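# Transfer the green pen from the blue plate to the white plate

## Task

Take the green pen off the blue plate and set it down on the white plate, and finish with no part of either robot (the wrist-camera cables included) in contact with the pen.

## Robot and tools

Robot. Two arms, left_arm and right_arm, each with a two-finger gripper and a wrist camera. In the scene frame the left base is at (-0.015, +0.340, 0) m with quat_wxyz (+1.000, 0, 0, -0.004), and the right base is at (+0.046, -0.370, 0) m with quat_wxyz (+1.000, 0, 0, +0.015). A camera stand sits behind the arms. A loose object can occasionally get a small shove from outside.

Frames. The scene frame has its origin at table-top height, midway between the nominal bases. +z is up, +x points out over the table, and left_arm is on the +y side. Arm names do not match left and right in the images. All hand poses, velocities, Hand targets and commanded poses use that arm's own base frame. The table is described in the scene frame. Printed hand positions and orientations can be off by up to a few centimetres, more at long reach. The gripper's fingers point along its +z axis and close along its y axis. end_effector_position is the spot between the pads, about 1 cm short of the fingertips.

The 16-number row. Both execute_actions and move use rows of 16 plain numbers, even when only one arm moves. The first 8 are left_arm and the next 8 are right_arm, each as x, y, z, qw, qx, qy, qz, opening. x, y, z is an absolute gripper position in metres in that arm's base frame. The quaternion is an absolute orientation, w first, in the same frame. Opening runs from -1 (closed) to +1 (fully open, 0.093 m). For an arm that should stay put, repeat the exact pose from the last result taken before it began resting, plus its wanted opening, in every call. To hold an orientation, send one fixed quaternion in every row rather than copying the drifting readout. A 0 in an opening slot is a real command, so resend the present opening to leave a gripper alone.

execute_actions(actions, cameras). actions is a list of up to 15 actions. Each action is a list of up to 15 rows, and each row is one 1/30 s control step. A short action repeats its final row until step 15. An action is rejected for both arms if any target lies more than 0.6 m from that gripper's current position along any of the gripper's own axes. An empty actions list returns the full state and all cameras. cameras takes names, ["all"], or [].

move(target, speed, blend, opening_speed, grip_force, blocking, cameras). This drives each gripper in a straight line from its Hand target to a target row. target is one row, or a list of up to 15 rows sharing a 10 s budget. The 0.6 m check does not apply. speed is in m/s, from 0.002 to 2.9, default 0.25; rotation is capped at twice that value in rad/s. blend is a corner-rounding radius in metres for lists; 0 means stop at each target. opening_speed is the finger rate per second on the -1..+1 scale, at least 0.2. grip_force is the per-pad limit in newtons, 10 to 50, and it persists; lower values close slowly. blocking=false returns after 0.5 s, and a new move then takes over from the running one. Paths do not avoid obstacles or the other arm, and faster moves lag and overshoot more. The result adds a move: line with the ending (done, off_target, moving, held, fault) and any limits (paced means the pose was clipped, held means steps were withheld).

Other tools. wait(seconds, 0 to 3600) lets time pass without new commands. stop() brakes a running move. zoom_image(camera, region) enlarges [x0, y0, x1, y1] pixels of a camera's newest image, at most 504 by 504. finished_scene(scene) ends the current scene and cannot be undone. Cameras: cam_head_left, cam_head_right, cam_left_wrist, cam_right_wrist, all 672x504.

Results. Each result gives the gripper positions and quaternions, the Hand target (where the arm is actually headed), Tool commands, grip_measured, Joint positions (the last entry is the finger gap in metres), joint torques, joint velocities and motor temperatures. A MOTOR HOT line appears at 75 °C. At 90 °C that arm folds away and is unusable; at 100 °C it goes limp. Joint ranges in rad: waist -2.618..3.054, shoulder 0..3.142, elbow 0..3.142 (straight at 2.901), wrist pitch, wrist yaw and wrist roll -1.571..1.571, -1.571..1.571, -2.094..2.094.

Control behaviour. Every step, the commanded orientation is limited to within 40 degrees of the measured one, and position takes priority over orientation. Friction and gravity can leave the hand short, low or tilted. Small moves may go sideways or not happen at all. After each move, check the real pose and correct any tilt. Do not route a path close to an arm's own base, since the elbow can whip around; go around it instead.

Gripping. The pads meet at a reading of about -0.94. An object of width w mm puts the pads apart at roughly -0.94 + 0.0208*w. Readings may sit up to 0.02 high. For a firm grip on a rigid object, command about 0.41 or more below its width reading; a thin round pen may need lower. Keep sending that value while carrying. To release, send a value well above the width reading.

Avoid. Do not drop the pen, let it roll or fall off the table, or leave it off the table. Avoid fast impacts, hard presses on the table or fixtures, and any contact between the two arms or grippers, including closing one gripper on the other. Keep camera cables clear of objects. Avoid long stretched holds that heat the motors.

Each tool is called after "Request:" as name(argument=value, ...) on one line, values as JSON.

## Session

Request:
execute_actions(actions=[])

Scene clock: 0.00 s.
left_arm: end_effector_position=(+0.3778, +0.0435, +0.0662) grip_measured=+1.000 end_effector_quat_wxyz=(+0.534, -0.070, +0.835, +0.113) | right_arm: end_effector_position=(+0.3883, -0.0293, +0.0658) grip_measured=+1.000 end_effector_quat_wxyz=(+0.519, +0.079, +0.846, -0.093)
Joint positions: left_arm=[-0.004 1.596 0.356 0.807 -0.271 0.002 0.093] | right_arm=[0.046 1.599 0.425 0.694 0.283 0.06 0.093]
Joint velocities: within noise
Joint torques (N m): no reading
Motor temperatures (°C): left_arm=[26 28 30 30 26 28 26] | right_arm=[27 30 26 26 26 27 27]
Heat: left arm: 30 °C; right arm: 30 °C.
Hand target: left_arm +0.3802, +0.0435, +0.0702; +0.539, -0.071, +0.832, +0.113 | right_arm +0.3902, -0.0291, +0.0689; +0.523, +0.080, +0.844, -0.093
Tool commands: left_gripper/opening=+1.0 right_gripper/opening=+1.0

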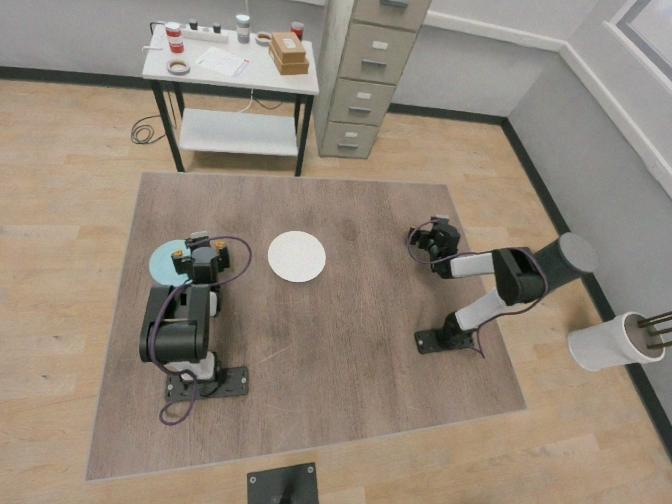

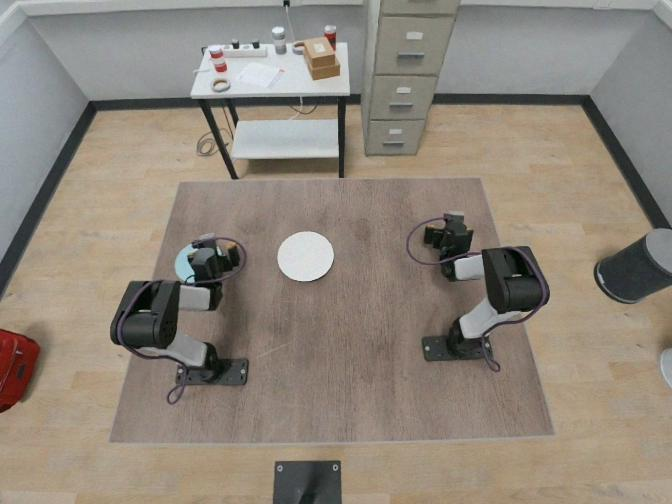

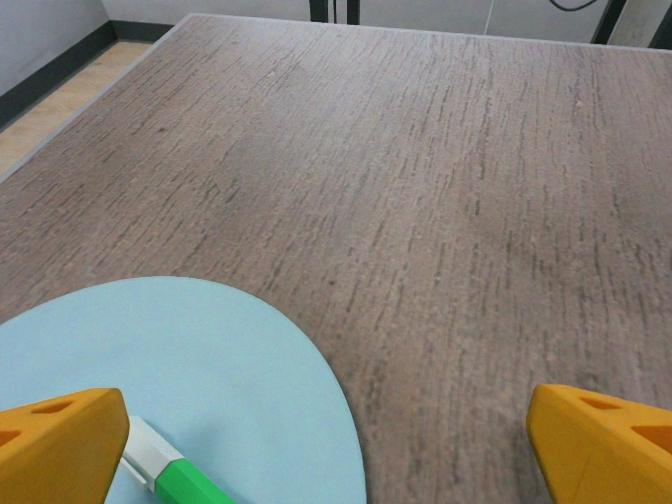

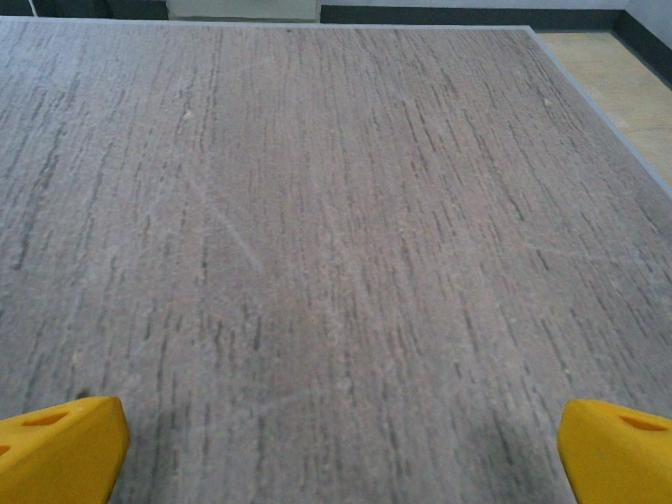

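Request:
move(target=[0.34, 0.05, 0.2, 0.087, 0, 0.996, 0, 1, 0.3902, -0.0291, 0.0689, 0.523, 0.080, 0.844, -0.093, 1], cameras=["all"], speed=0.4)

Scene clock: 8.60 s.
left_arm: end_effector_position=(+0.3347, +0.0510, +0.1958) grip_measured=+1.000 end_effector_quat_wxyz=(+0.085, -0.010, +0.996, +0.009) | right_arm: end_effector_position=(+0.3883, -0.0293, +0.0658) grip_measured=+1.000 end_effector_quat_wxyz=(+0.519, +0.079, +0.846, -0.093)
Joint positions: left_arm=[0.155 1.692 1.688 -1.395 0.008 0.134 0.093] | right_arm=[0.046 1.599 0.425 0.694 0.283 0.06 0.093]
Joint torques (N m): left_arm=[0.69 -5.01 10.58 0.65 0.22 0.19] | right_arm=[0.28 -6.13 5.24 2.62 0.02 0.1]
Heat: left arm: 32 °C; right arm: 31 °C.
Hand target: left_arm +0.3388, +0.0516, +0.2013; +0.089, -0.006, +0.996, +0.002 | right_arm +0.3902, -0.0291, +0.0689; +0.523, +0.080, +0.844, -0.093
Off the commanded pose: left_arm 0.007 m, 2 deg | right_arm 0.004 m, 1 deg.
move: done

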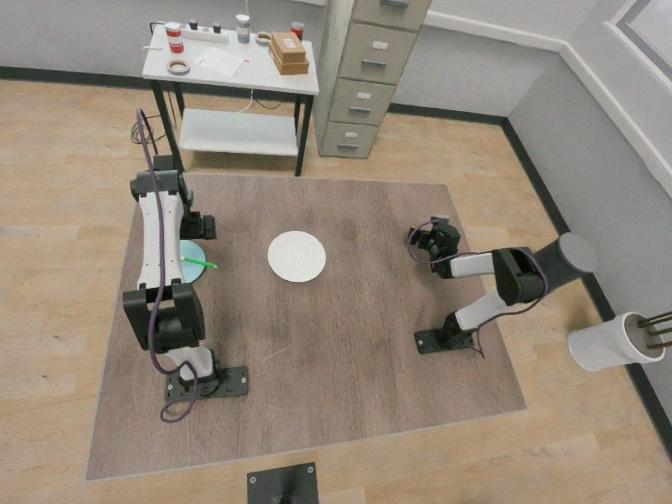

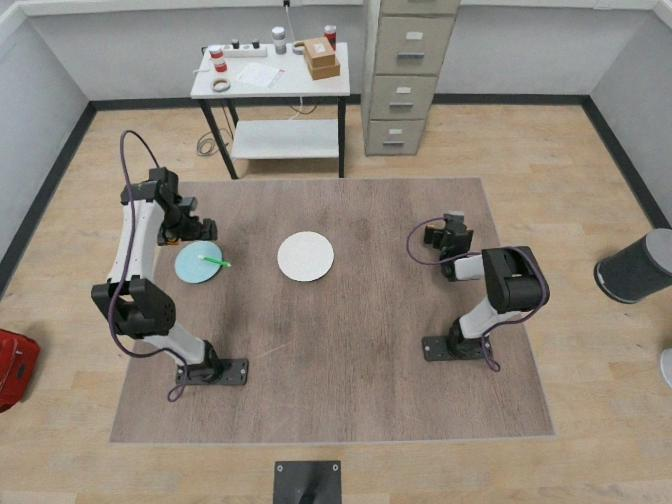

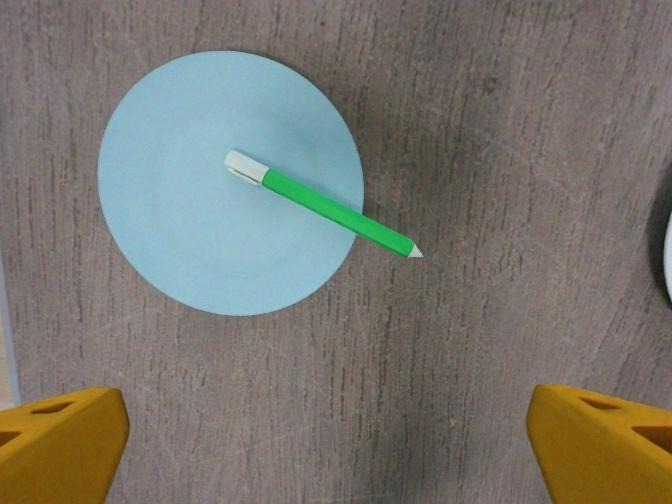

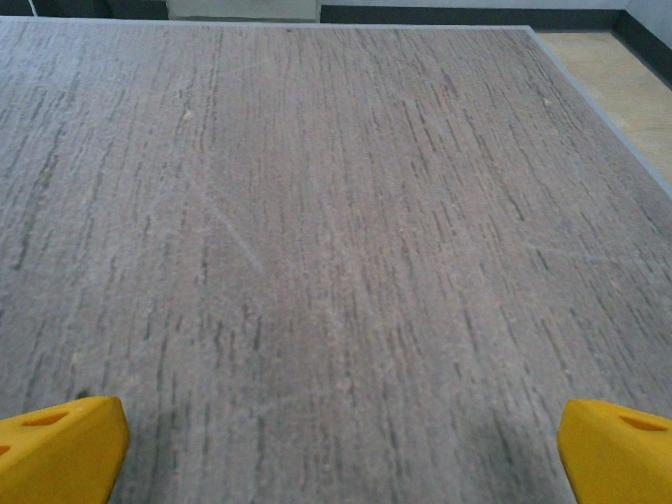

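Request:
move(target=[0.4, 0.05, 0.13, 0, -0.5225, 0.853, 0, 0.4, 0.3902, -0.0291, 0.0689, 0.523, 0.080, 0.844, -0.093, 1], cameras=["cam_left_wrist","cam_head_right"], speed=0.5)

Scene clock: 36.00 s.
left_arm: end_effector_position=(+0.3946, +0.0495, +0.1288) grip_measured=+0.403 end_effector_quat_wxyz=(-0.004, -0.515, +0.857, -0.008) | right_arm: end_effector_position=(+0.3883, -0.0293, +0.0658) grip_measured=+1.000 end_effector_quat_wxyz=(+0.519, +0.079, +0.846, -0.093)
Joint positions: left_arm=[0.133 2.072 1.936 -1.435 0.018 -0.949 0.065] | right_arm=[0.046 1.599 0.425 0.694 0.283 0.06 0.093]
Joint torques (N m): left_arm=[-0.84 -7.35 10.25 0.29 -0.12 -0.15] | right_arm=[0.25 -6.09 5.23 2.62 0.02 0.1]
Motor temperatures (°C): left_arm=[26 30 35 30 26 28 26] | right_arm=[27 32 29 33 26 27 27]
Heat: left arm: 35 °C; right arm: 33 °C.
Hand target: left_arm +0.4003, +0.0481, +0.1302; -0.001, -0.518, +0.855, -0.005 | right_arm +0.3902, -0.0291, +0.0689; +0.523, +0.080, +0.844, -0.093
Off the commanded pose: left_arm 0.006 m, 1 deg | right_arm 0.004 m, 1 deg.
move: done
Images, in order (width x height): cam_head_right 672x504, cam_left_wrist 672x504.

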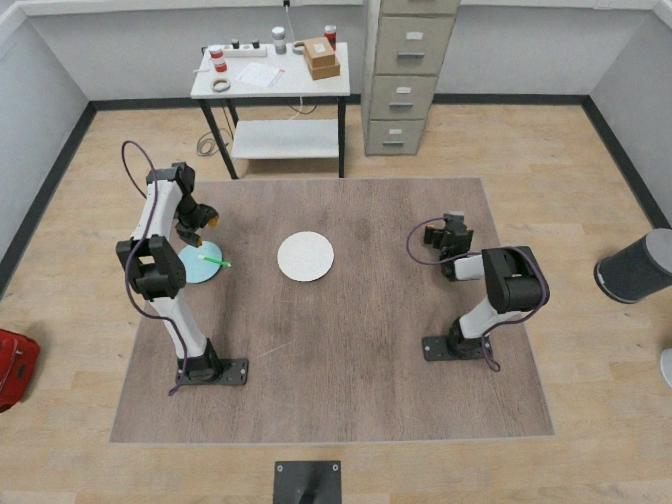

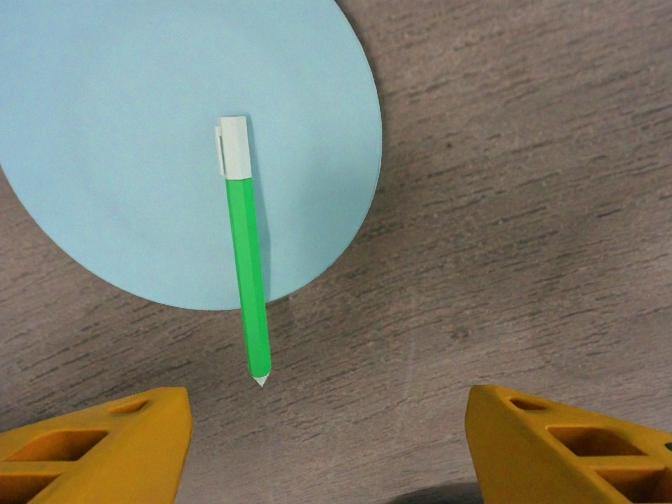

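Request:
move(target=[0.337, 0.042, 0.075, 0, -0.566, 0.824, 0, 0.4, 0.3902, -0.0291, 0.0689, 0.523, 0.080, 0.844, -0.093, 1], cameras=["cam_left_wrist","cam_head_right"])

Scene clock: 53.67 s.
left_arm: end_effector_position=(+0.3386, +0.0421, +0.0720) grip_measured=+0.403 end_effector_quat_wxyz=(-0.014, -0.563, +0.826, -0.003) | right_arm: end_effector_position=(+0.3883, -0.0293, +0.0658) grip_measured=+1.000 end_effector_quat_wxyz=(+0.519, +0.079, +0.846, -0.093)
Joint positions: left_arm=[0.133 1.877 1.434 -1.15 0.018 -1.064 0.065] | right_arm=[0.046 1.599 0.425 0.694 0.283 0.06 0.093]
Joint torques (N m): left_arm=[-0.81 -9.63 4.52 0.55 -0.25 -0.16] | right_arm=[0.28 -6.15 5.26 2.63 0.02 0.1]
Heat: left arm: 35 °C; right arm: 34 °C.
Hand target: left_arm +0.3369, +0.0420, +0.0750; -0.001, -0.566, +0.824, +0.000 | right_arm +0.3902, -0.0291, +0.0689; +0.523, +0.080, +0.844, -0.093
Off the commanded pose: left_arm 0.003 m, 2 deg | right_arm 0.004 m, 1 deg.
move: done
Images, in order (width x height): cam_head_right 672x504, cam_left_wrist 672x504.

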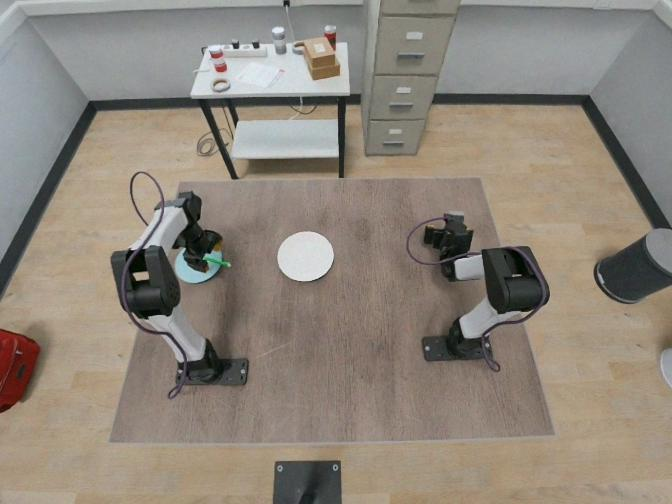

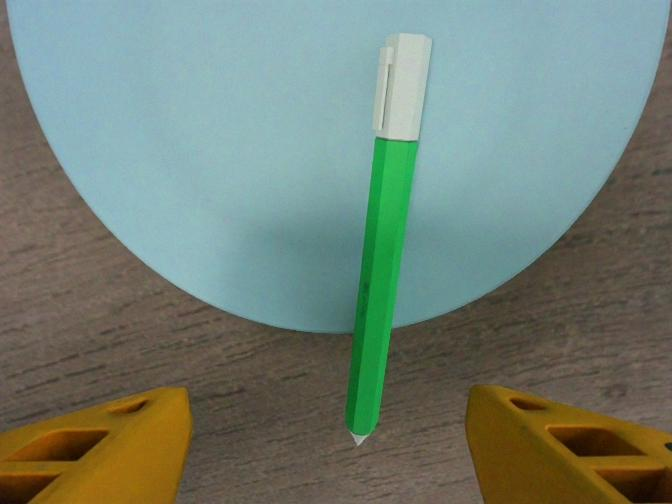

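Request:
move(target=[0.365, 0.059, 0.045, 0, -0.53, 0.848, 0, 0.2, 0.3902, -0.0291, 0.0689, 0.523, 0.080, 0.844, -0.093, 1], cameras=["cam_left_wrist"])

Scene clock: 62.50 s.
left_arm: end_effector_position=(+0.3502, +0.0504, +0.0412) grip_measured=+0.203 end_effector_quat_wxyz=(-0.023, -0.532, +0.846, +0.000) | right_arm: end_effector_position=(+0.3883, -0.0293, +0.0658) grip_measured=+1.000 end_effector_quat_wxyz=(+0.519, +0.079, +0.846, -0.093)
Joint positions: left_arm=[0.152 1.969 1.434 -1.076 0.018 -0.971 0.055] | right_arm=[0.046 1.599 0.425 0.694 0.283 0.06 0.093]
Joint torques (N m): left_arm=[0.73 -6.97 9.92 0.53 -0.26 0.18] | right_arm=[0.28 -6.12 5.2 2.62 0.02 0.1]
Heat: left arm: 35 °C; right arm: 35 °C.
Hand target: left_arm +0.3644, +0.0588, +0.0453; +0.000, -0.530, +0.848, +0.000 | right_arm +0.3902, -0.0291, +0.0689; +0.523, +0.080, +0.844, -0.093
Off the commanded pose: left_arm 0.018 m, 3 deg | right_arm 0.004 m, 1 deg.
move: off_target (left_arm)

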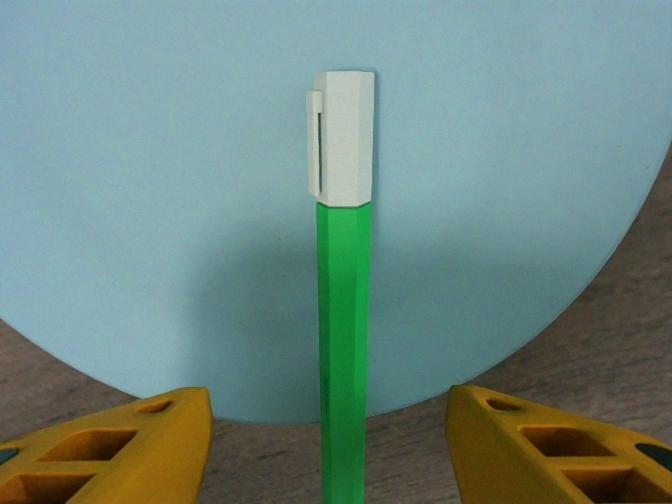

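Request:
move(target=[[0.366, 0.076, 0.05, 0, -0.53, 0.848, 0, 0.2, 0.3902, -0.0291, 0.0689, 0.523, 0.080, 0.844, -0.093, 1],[0.366, 0.076, 0.029, 0, -0.53, 0.848, 0, 0.2, 0.3902, -0.0291, 0.0689, 0.523, 0.080, 0.844, -0.093, 1]], speed=[0.2,0.06], cameras=["cam_left_wrist"])

Scene clock: 71.00 s.
left_arm: end_effector_position=(+0.3675, +0.0725, +0.0398) grip_measured=+0.203 end_effector_quat_wxyz=(+0.004, -0.535, +0.845, -0.010) | right_arm: end_effector_position=(+0.3883, -0.0293, +0.0658) grip_measured=+1.000 end_effector_quat_wxyz=(+0.519, +0.079, +0.846, -0.093)
Joint positions: left_arm=[0.202 1.998 1.47 -1.029 0.017 -0.926 0.055] | right_arm=[0.046 1.599 0.425 0.694 0.283 0.06 0.093]
Joint torques (N m): left_arm=[0.13 -6.82 5.42 0.7 -0.24 0.19] | right_arm=[0.28 -6.12 5.24 2.62 0.03 0.09]
Heat: left arm: 36 °C; right arm: 35 °C.
Hand target: left_arm +0.3657, +0.0758, +0.0292; +0.000, -0.530, +0.848, +0.000 | right_arm +0.3902, -0.0291, +0.0689; +0.523, +0.080, +0.844, -0.093
Off the commanded pose: left_arm 0.011 m, 1 deg | right_arm 0.004 m, 1 deg.
move: off_target (left_arm)

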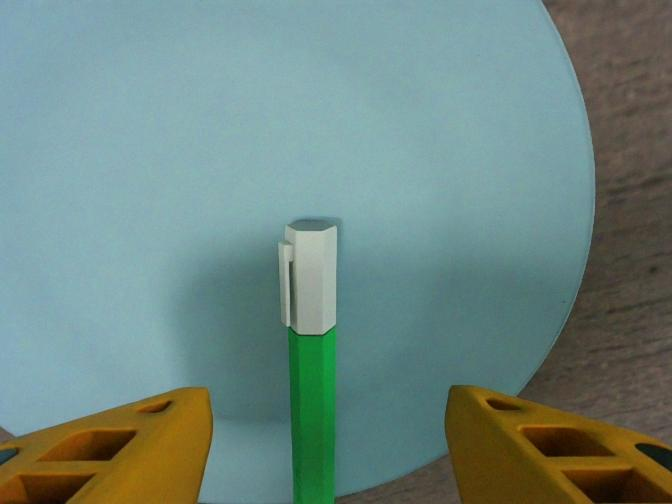

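Request:
move(target=[0.361, 0.078, 0.018, 0, -0.53, 0.848, 0, 0.2, 0.3902, -0.0291, 0.0689, 0.523, 0.080, 0.844, -0.093, 1], speed=0.06, cameras=["cam_left_wrist"])

Scene clock: 77.63 s.
left_arm: end_effector_position=(+0.3658, +0.0738, +0.0304) grip_measured=+0.203 end_effector_quat_wxyz=(+0.007, -0.535, +0.845, -0.012) | right_arm: end_effector_position=(+0.3883, -0.0293, +0.0658) grip_measured=+1.000 end_effector_quat_wxyz=(+0.519, +0.079, +0.846, -0.093)
Joint positions: left_arm=[0.207 1.998 1.43 -0.983 0.017 -0.921 0.055] | right_arm=[0.046 1.599 0.425 0.694 0.283 0.06 0.093]
Joint torques (N m): left_arm=[0.54 -6.91 4.55 0.72 -0.23 0.18] | right_arm=[0.24 -6.11 5.22 2.63 0.03 0.09]
Motor temperatures (°C): left_arm=[26 35 35 30 26 28 26] | right_arm=[27 33 30 35 26 27 27]
Heat: left arm: 35 °C; right arm: 35 °C.
Hand target: left_arm +0.3606, +0.0779, +0.0183; +0.000, -0.531, +0.847, +0.000 | right_arm +0.3902, -0.0291, +0.0689; +0.523, +0.080, +0.844, -0.093
Off the commanded pose: left_arm 0.014 m, 2 deg | right_arm 0.004 m, 1 deg.
move: off_target (left_arm)

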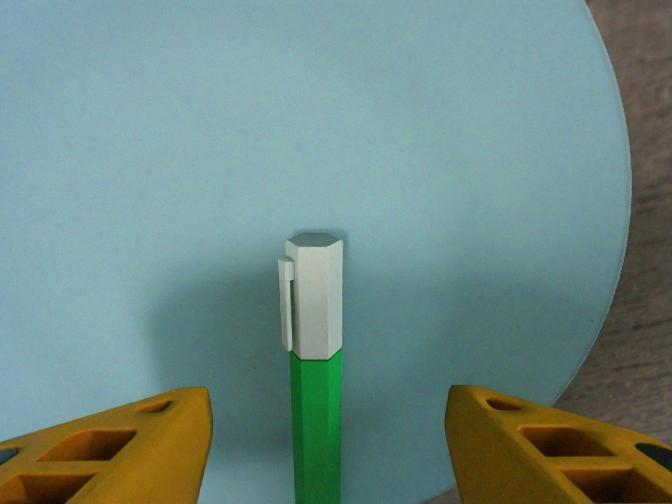

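Request:
move(target=[[0.36, 0.079, 0.009, 0, -0.53, 0.848, 0, 0.2, 0.3902, -0.0291, 0.0689, 0.523, 0.080, 0.844, -0.093, 1],[0.36, 0.079, 0.009, 0, -0.53, 0.848, 0, -1, 0.3902, -0.0291, 0.0689, 0.523, 0.080, 0.844, -0.093, 1]], speed=0.05, opening_speed=0.7, cameras=["cam_left_wrist"])

Scene clock: 85.93 s.
left_arm: end_effector_position=(+0.3661, +0.0738, +0.0229) grip_measured=-0.914 end_effector_quat_wxyz=(+0.009, -0.531, +0.847, -0.012) | right_arm: end_effector_position=(+0.3883, -0.0293, +0.0658) grip_measured=+1.000 end_effector_quat_wxyz=(+0.519, +0.079, +0.846, -0.093)
Joint positions: left_arm=[0.207 2.004 1.408 -0.949 0.017 -0.912 0.001] | right_arm=[0.046 1.599 0.425 0.694 0.283 0.06 0.093]
Joint torques (N m): left_arm=[0.8 -6.68 4.4 0.72 -0.23 0.18] | right_arm=[0.27 -6.11 5.23 2.63 0.03 0.1]
Heat: left arm: 36 °C; right arm: 36 °C.
Hand target: left_arm +0.3598, +0.0788, +0.0095; +0.000, -0.529, +0.849, +0.000 | right_arm +0.3902, -0.0291, +0.0689; +0.523, +0.080, +0.844, -0.093
Off the commanded pose: left_arm 0.016 m, 2 deg | right_arm 0.004 m, 1 deg.
move: off_target (left_arm); target 2's new opening was sent with left_arm's hand 0.015 m and 1 deg from that target

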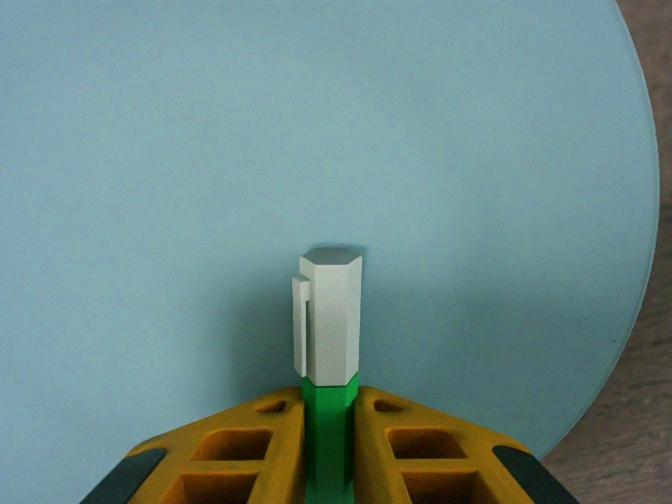

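Request:
move(target=[[0.363, 0.075, 0.11, 0, -0.53, 0.848, 0, -1, 0.3902, -0.0291, 0.0689, 0.523, 0.080, 0.844, -0.093, 1],[0.40, -0.235, 0.1, 0, -0.53, 0.848, 0, -1, 0.3902, -0.0291, 0.0689, 0.523, 0.080, 0.844, -0.093, 1]], speed=[0.2,0.25], blend=0.03, cameras=["cam_left_wrist","cam_head_right","cam_head_left"])

Scene clock: 99.63 s.
left_arm: end_effector_position=(+0.3930, -0.2375, +0.1019) grip_measured=-0.914 end_effector_quat_wxyz=(-0.007, -0.520, +0.854, -0.003) | right_arm: end_effector_position=(+0.3883, -0.0293, +0.0658) grip_measured=+1.000 end_effector_quat_wxyz=(+0.519, +0.079, +0.846, -0.093)
Joint positions: left_arm=[-0.538 2.385 2.343 -1.529 0.015 -1.632 0.001] | right_arm=[0.046 1.599 0.425 0.694 0.283 0.06 0.093]
Joint torques (N m): left_arm=[0.65 -8.92 10.04 0.22 -0.25 -0.16] | right_arm=[0.27 -6.11 5.24 2.63 0.02 0.1]
Heat: left arm: 37 °C; right arm: 37 °C.
Hand target: left_arm +0.3994, -0.2339, +0.0999; +0.000, -0.530, +0.848, +0.002 | right_arm +0.3902, -0.0291, +0.0689; +0.523, +0.080, +0.844, -0.093
Off the commanded pose: left_arm 0.008 m, 2 deg | right_arm 0.004 m, 1 deg.
move: done
Images, in order (width x height): cam_head_left 672x504, cam_head_right 672x504, cam_left_wrist 672x504.

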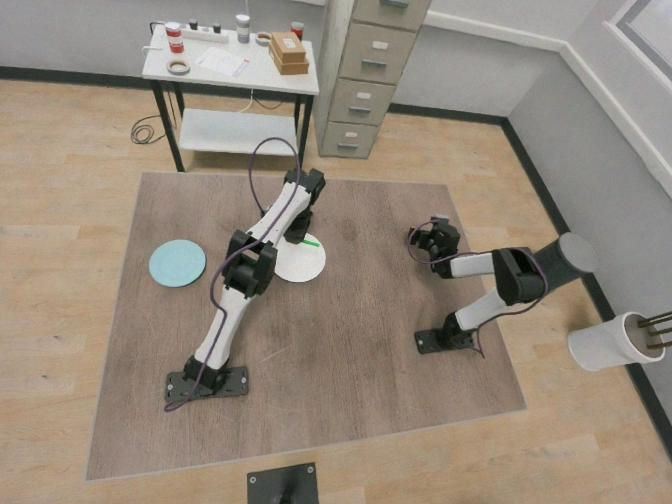

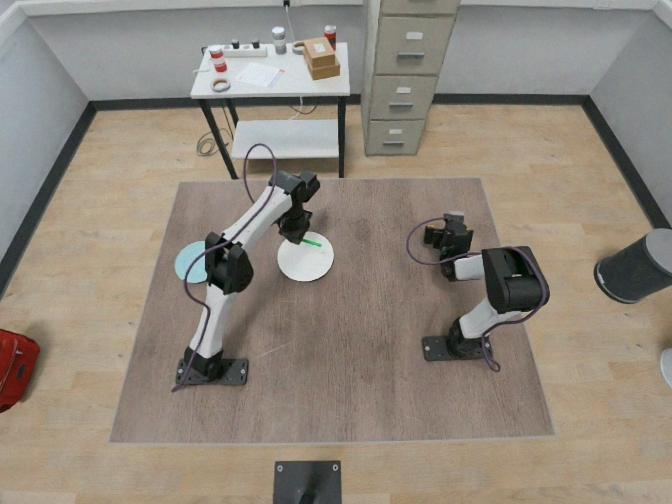

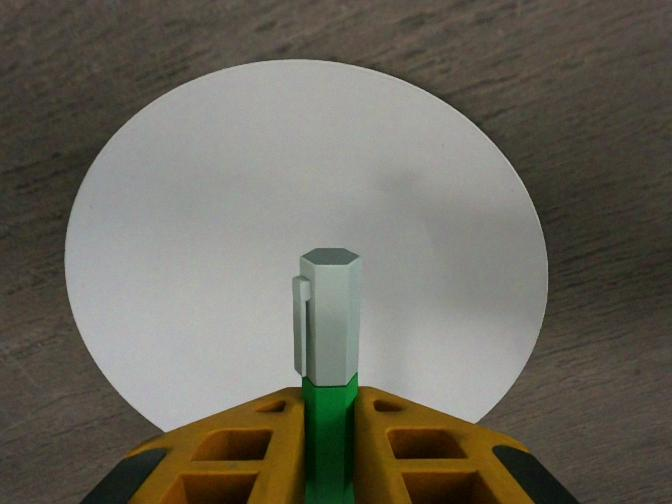

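Request:
move(target=[[0.40, -0.235, 0.045, 0, -0.53, 0.848, 0, -1, 0.3902, -0.0291, 0.0689, 0.523, 0.080, 0.844, -0.093, 1],[0.40, -0.235, 0.017, 0, -0.53, 0.848, 0, -1, 0.3902, -0.0291, 0.0689, 0.523, 0.080, 0.844, -0.093, 1]], speed=[0.2,0.05], blend=0.01, cameras=["cam_left_wrist"])

Scene clock: 110.73 s.
left_arm: end_effector_position=(+0.4001, -0.2418, +0.0277) grip_measured=-0.914 end_effector_quat_wxyz=(-0.003, -0.520, +0.854, -0.012) | right_arm: end_effector_position=(+0.3883, -0.0293, +0.0658) grip_measured=+1.000 end_effector_quat_wxyz=(+0.519, +0.079, +0.846, -0.093)
Joint positions: left_arm=[-0.538 2.385 2.047 -1.214 0.015 -1.632 0.001] | right_arm=[0.046 1.599 0.425 0.694 0.283 0.06 0.093]
Joint torques (N m): left_arm=[0.59 -10.32 4.63 0.59 -0.23 -0.16] | right_arm=[0.27 -6.13 5.23 2.62 0.03 0.1]
Heat: left arm: 39 °C; right arm: 37 °C.
Hand target: left_arm +0.3998, -0.2350, +0.0172; +0.000, -0.530, +0.848, +0.000 | right_arm +0.3902, -0.0291, +0.0689; +0.523, +0.080, +0.844, -0.093
Off the commanded pose: left_arm 0.013 m, 2 deg | right_arm 0.004 m, 1 deg.
move: off_target (left_arm)

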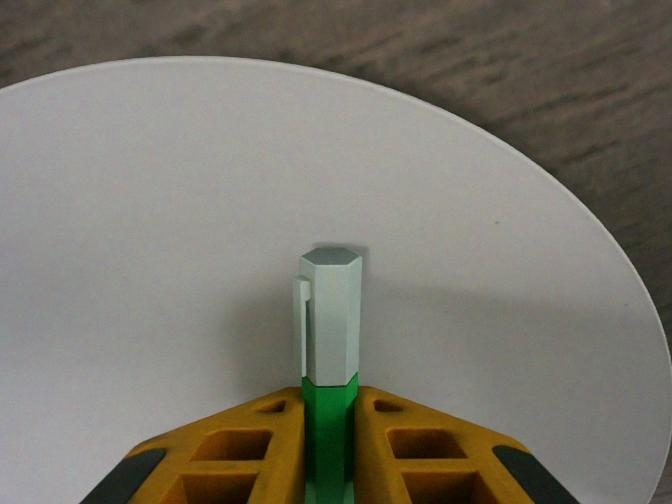

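Few mm more, open, and retreat.

Request:
move(target=[[0.40, -0.235, 0.012, 0, -0.53, 0.848, 0, -1, 0.3902, -0.0291, 0.0689, 0.523, 0.080, 0.844, -0.093, 1],[0.40, -0.235, 0.012, 0, -0.53, 0.848, 0, -0.1, 0.3902, -0.0291, 0.0689, 0.523, 0.080, 0.844, -0.093, 1],[0.40, -0.235, 0.12, 0, -0.53, 0.848, 0, -0.1, 0.3902, -0.0291, 0.0689, 0.523, 0.080, 0.844, -0.093, 1]], speed=[0.05,0.05,0.12], opening_speed=0.7, cameras=["cam_left_wrist"])

Scene clock: 120.80 s.
left_arm: end_effector_position=(+0.3950, -0.2387, +0.1118) grip_measured=-0.103 end_effector_quat_wxyz=(-0.003, -0.520, +0.854, -0.012) | right_arm: end_effector_position=(+0.3883, -0.0293, +0.0658) grip_measured=+1.000 end_effector_quat_wxyz=(+0.519, +0.079, +0.846, -0.093)
Joint positions: left_arm=[-0.538 2.385 2.383 -1.55 0.015 -1.632 0.04] | right_arm=[0.046 1.599 0.425 0.694 0.283 0.06 0.093]
Joint torques (N m): left_arm=[0.61 -10.88 9.4 0.29 -0.22 -0.15] | right_arm=[0.27 -6.11 5.23 2.62 0.02 0.09]
Motor temperatures (°C): left_arm=[26 42 35 30 26 28 27] | right_arm=[27 33 30 38 26 27 27]
Heat: left arm: 42 °C; right arm: 38 °C.
Hand target: left_arm +0.3997, -0.2349, +0.1196; +0.008, -0.530, +0.848, -0.015 | right_arm +0.3902, -0.0291, +0.0689; +0.523, +0.080, +0.844, -0.093
Off the commanded pose: left_arm 0.010 m, 2 deg | right_arm 0.004 m, 1 deg.
joint sent to its limit (left arm) — joint 4 (wrist pitch), lower limit. The joint targets still meet the commanded pose.
move: done; target 2's new opening was sent with left_arm's hand 0.015 m and 2 deg from that target

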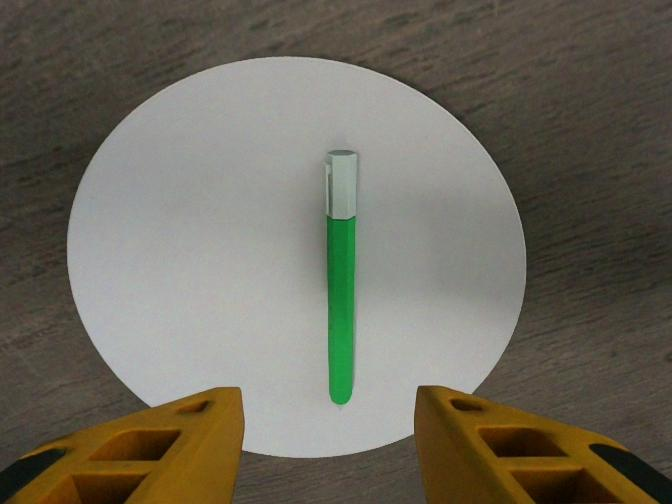

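Request:
finished_scene(scene=1)

The scene is finished: the task was done.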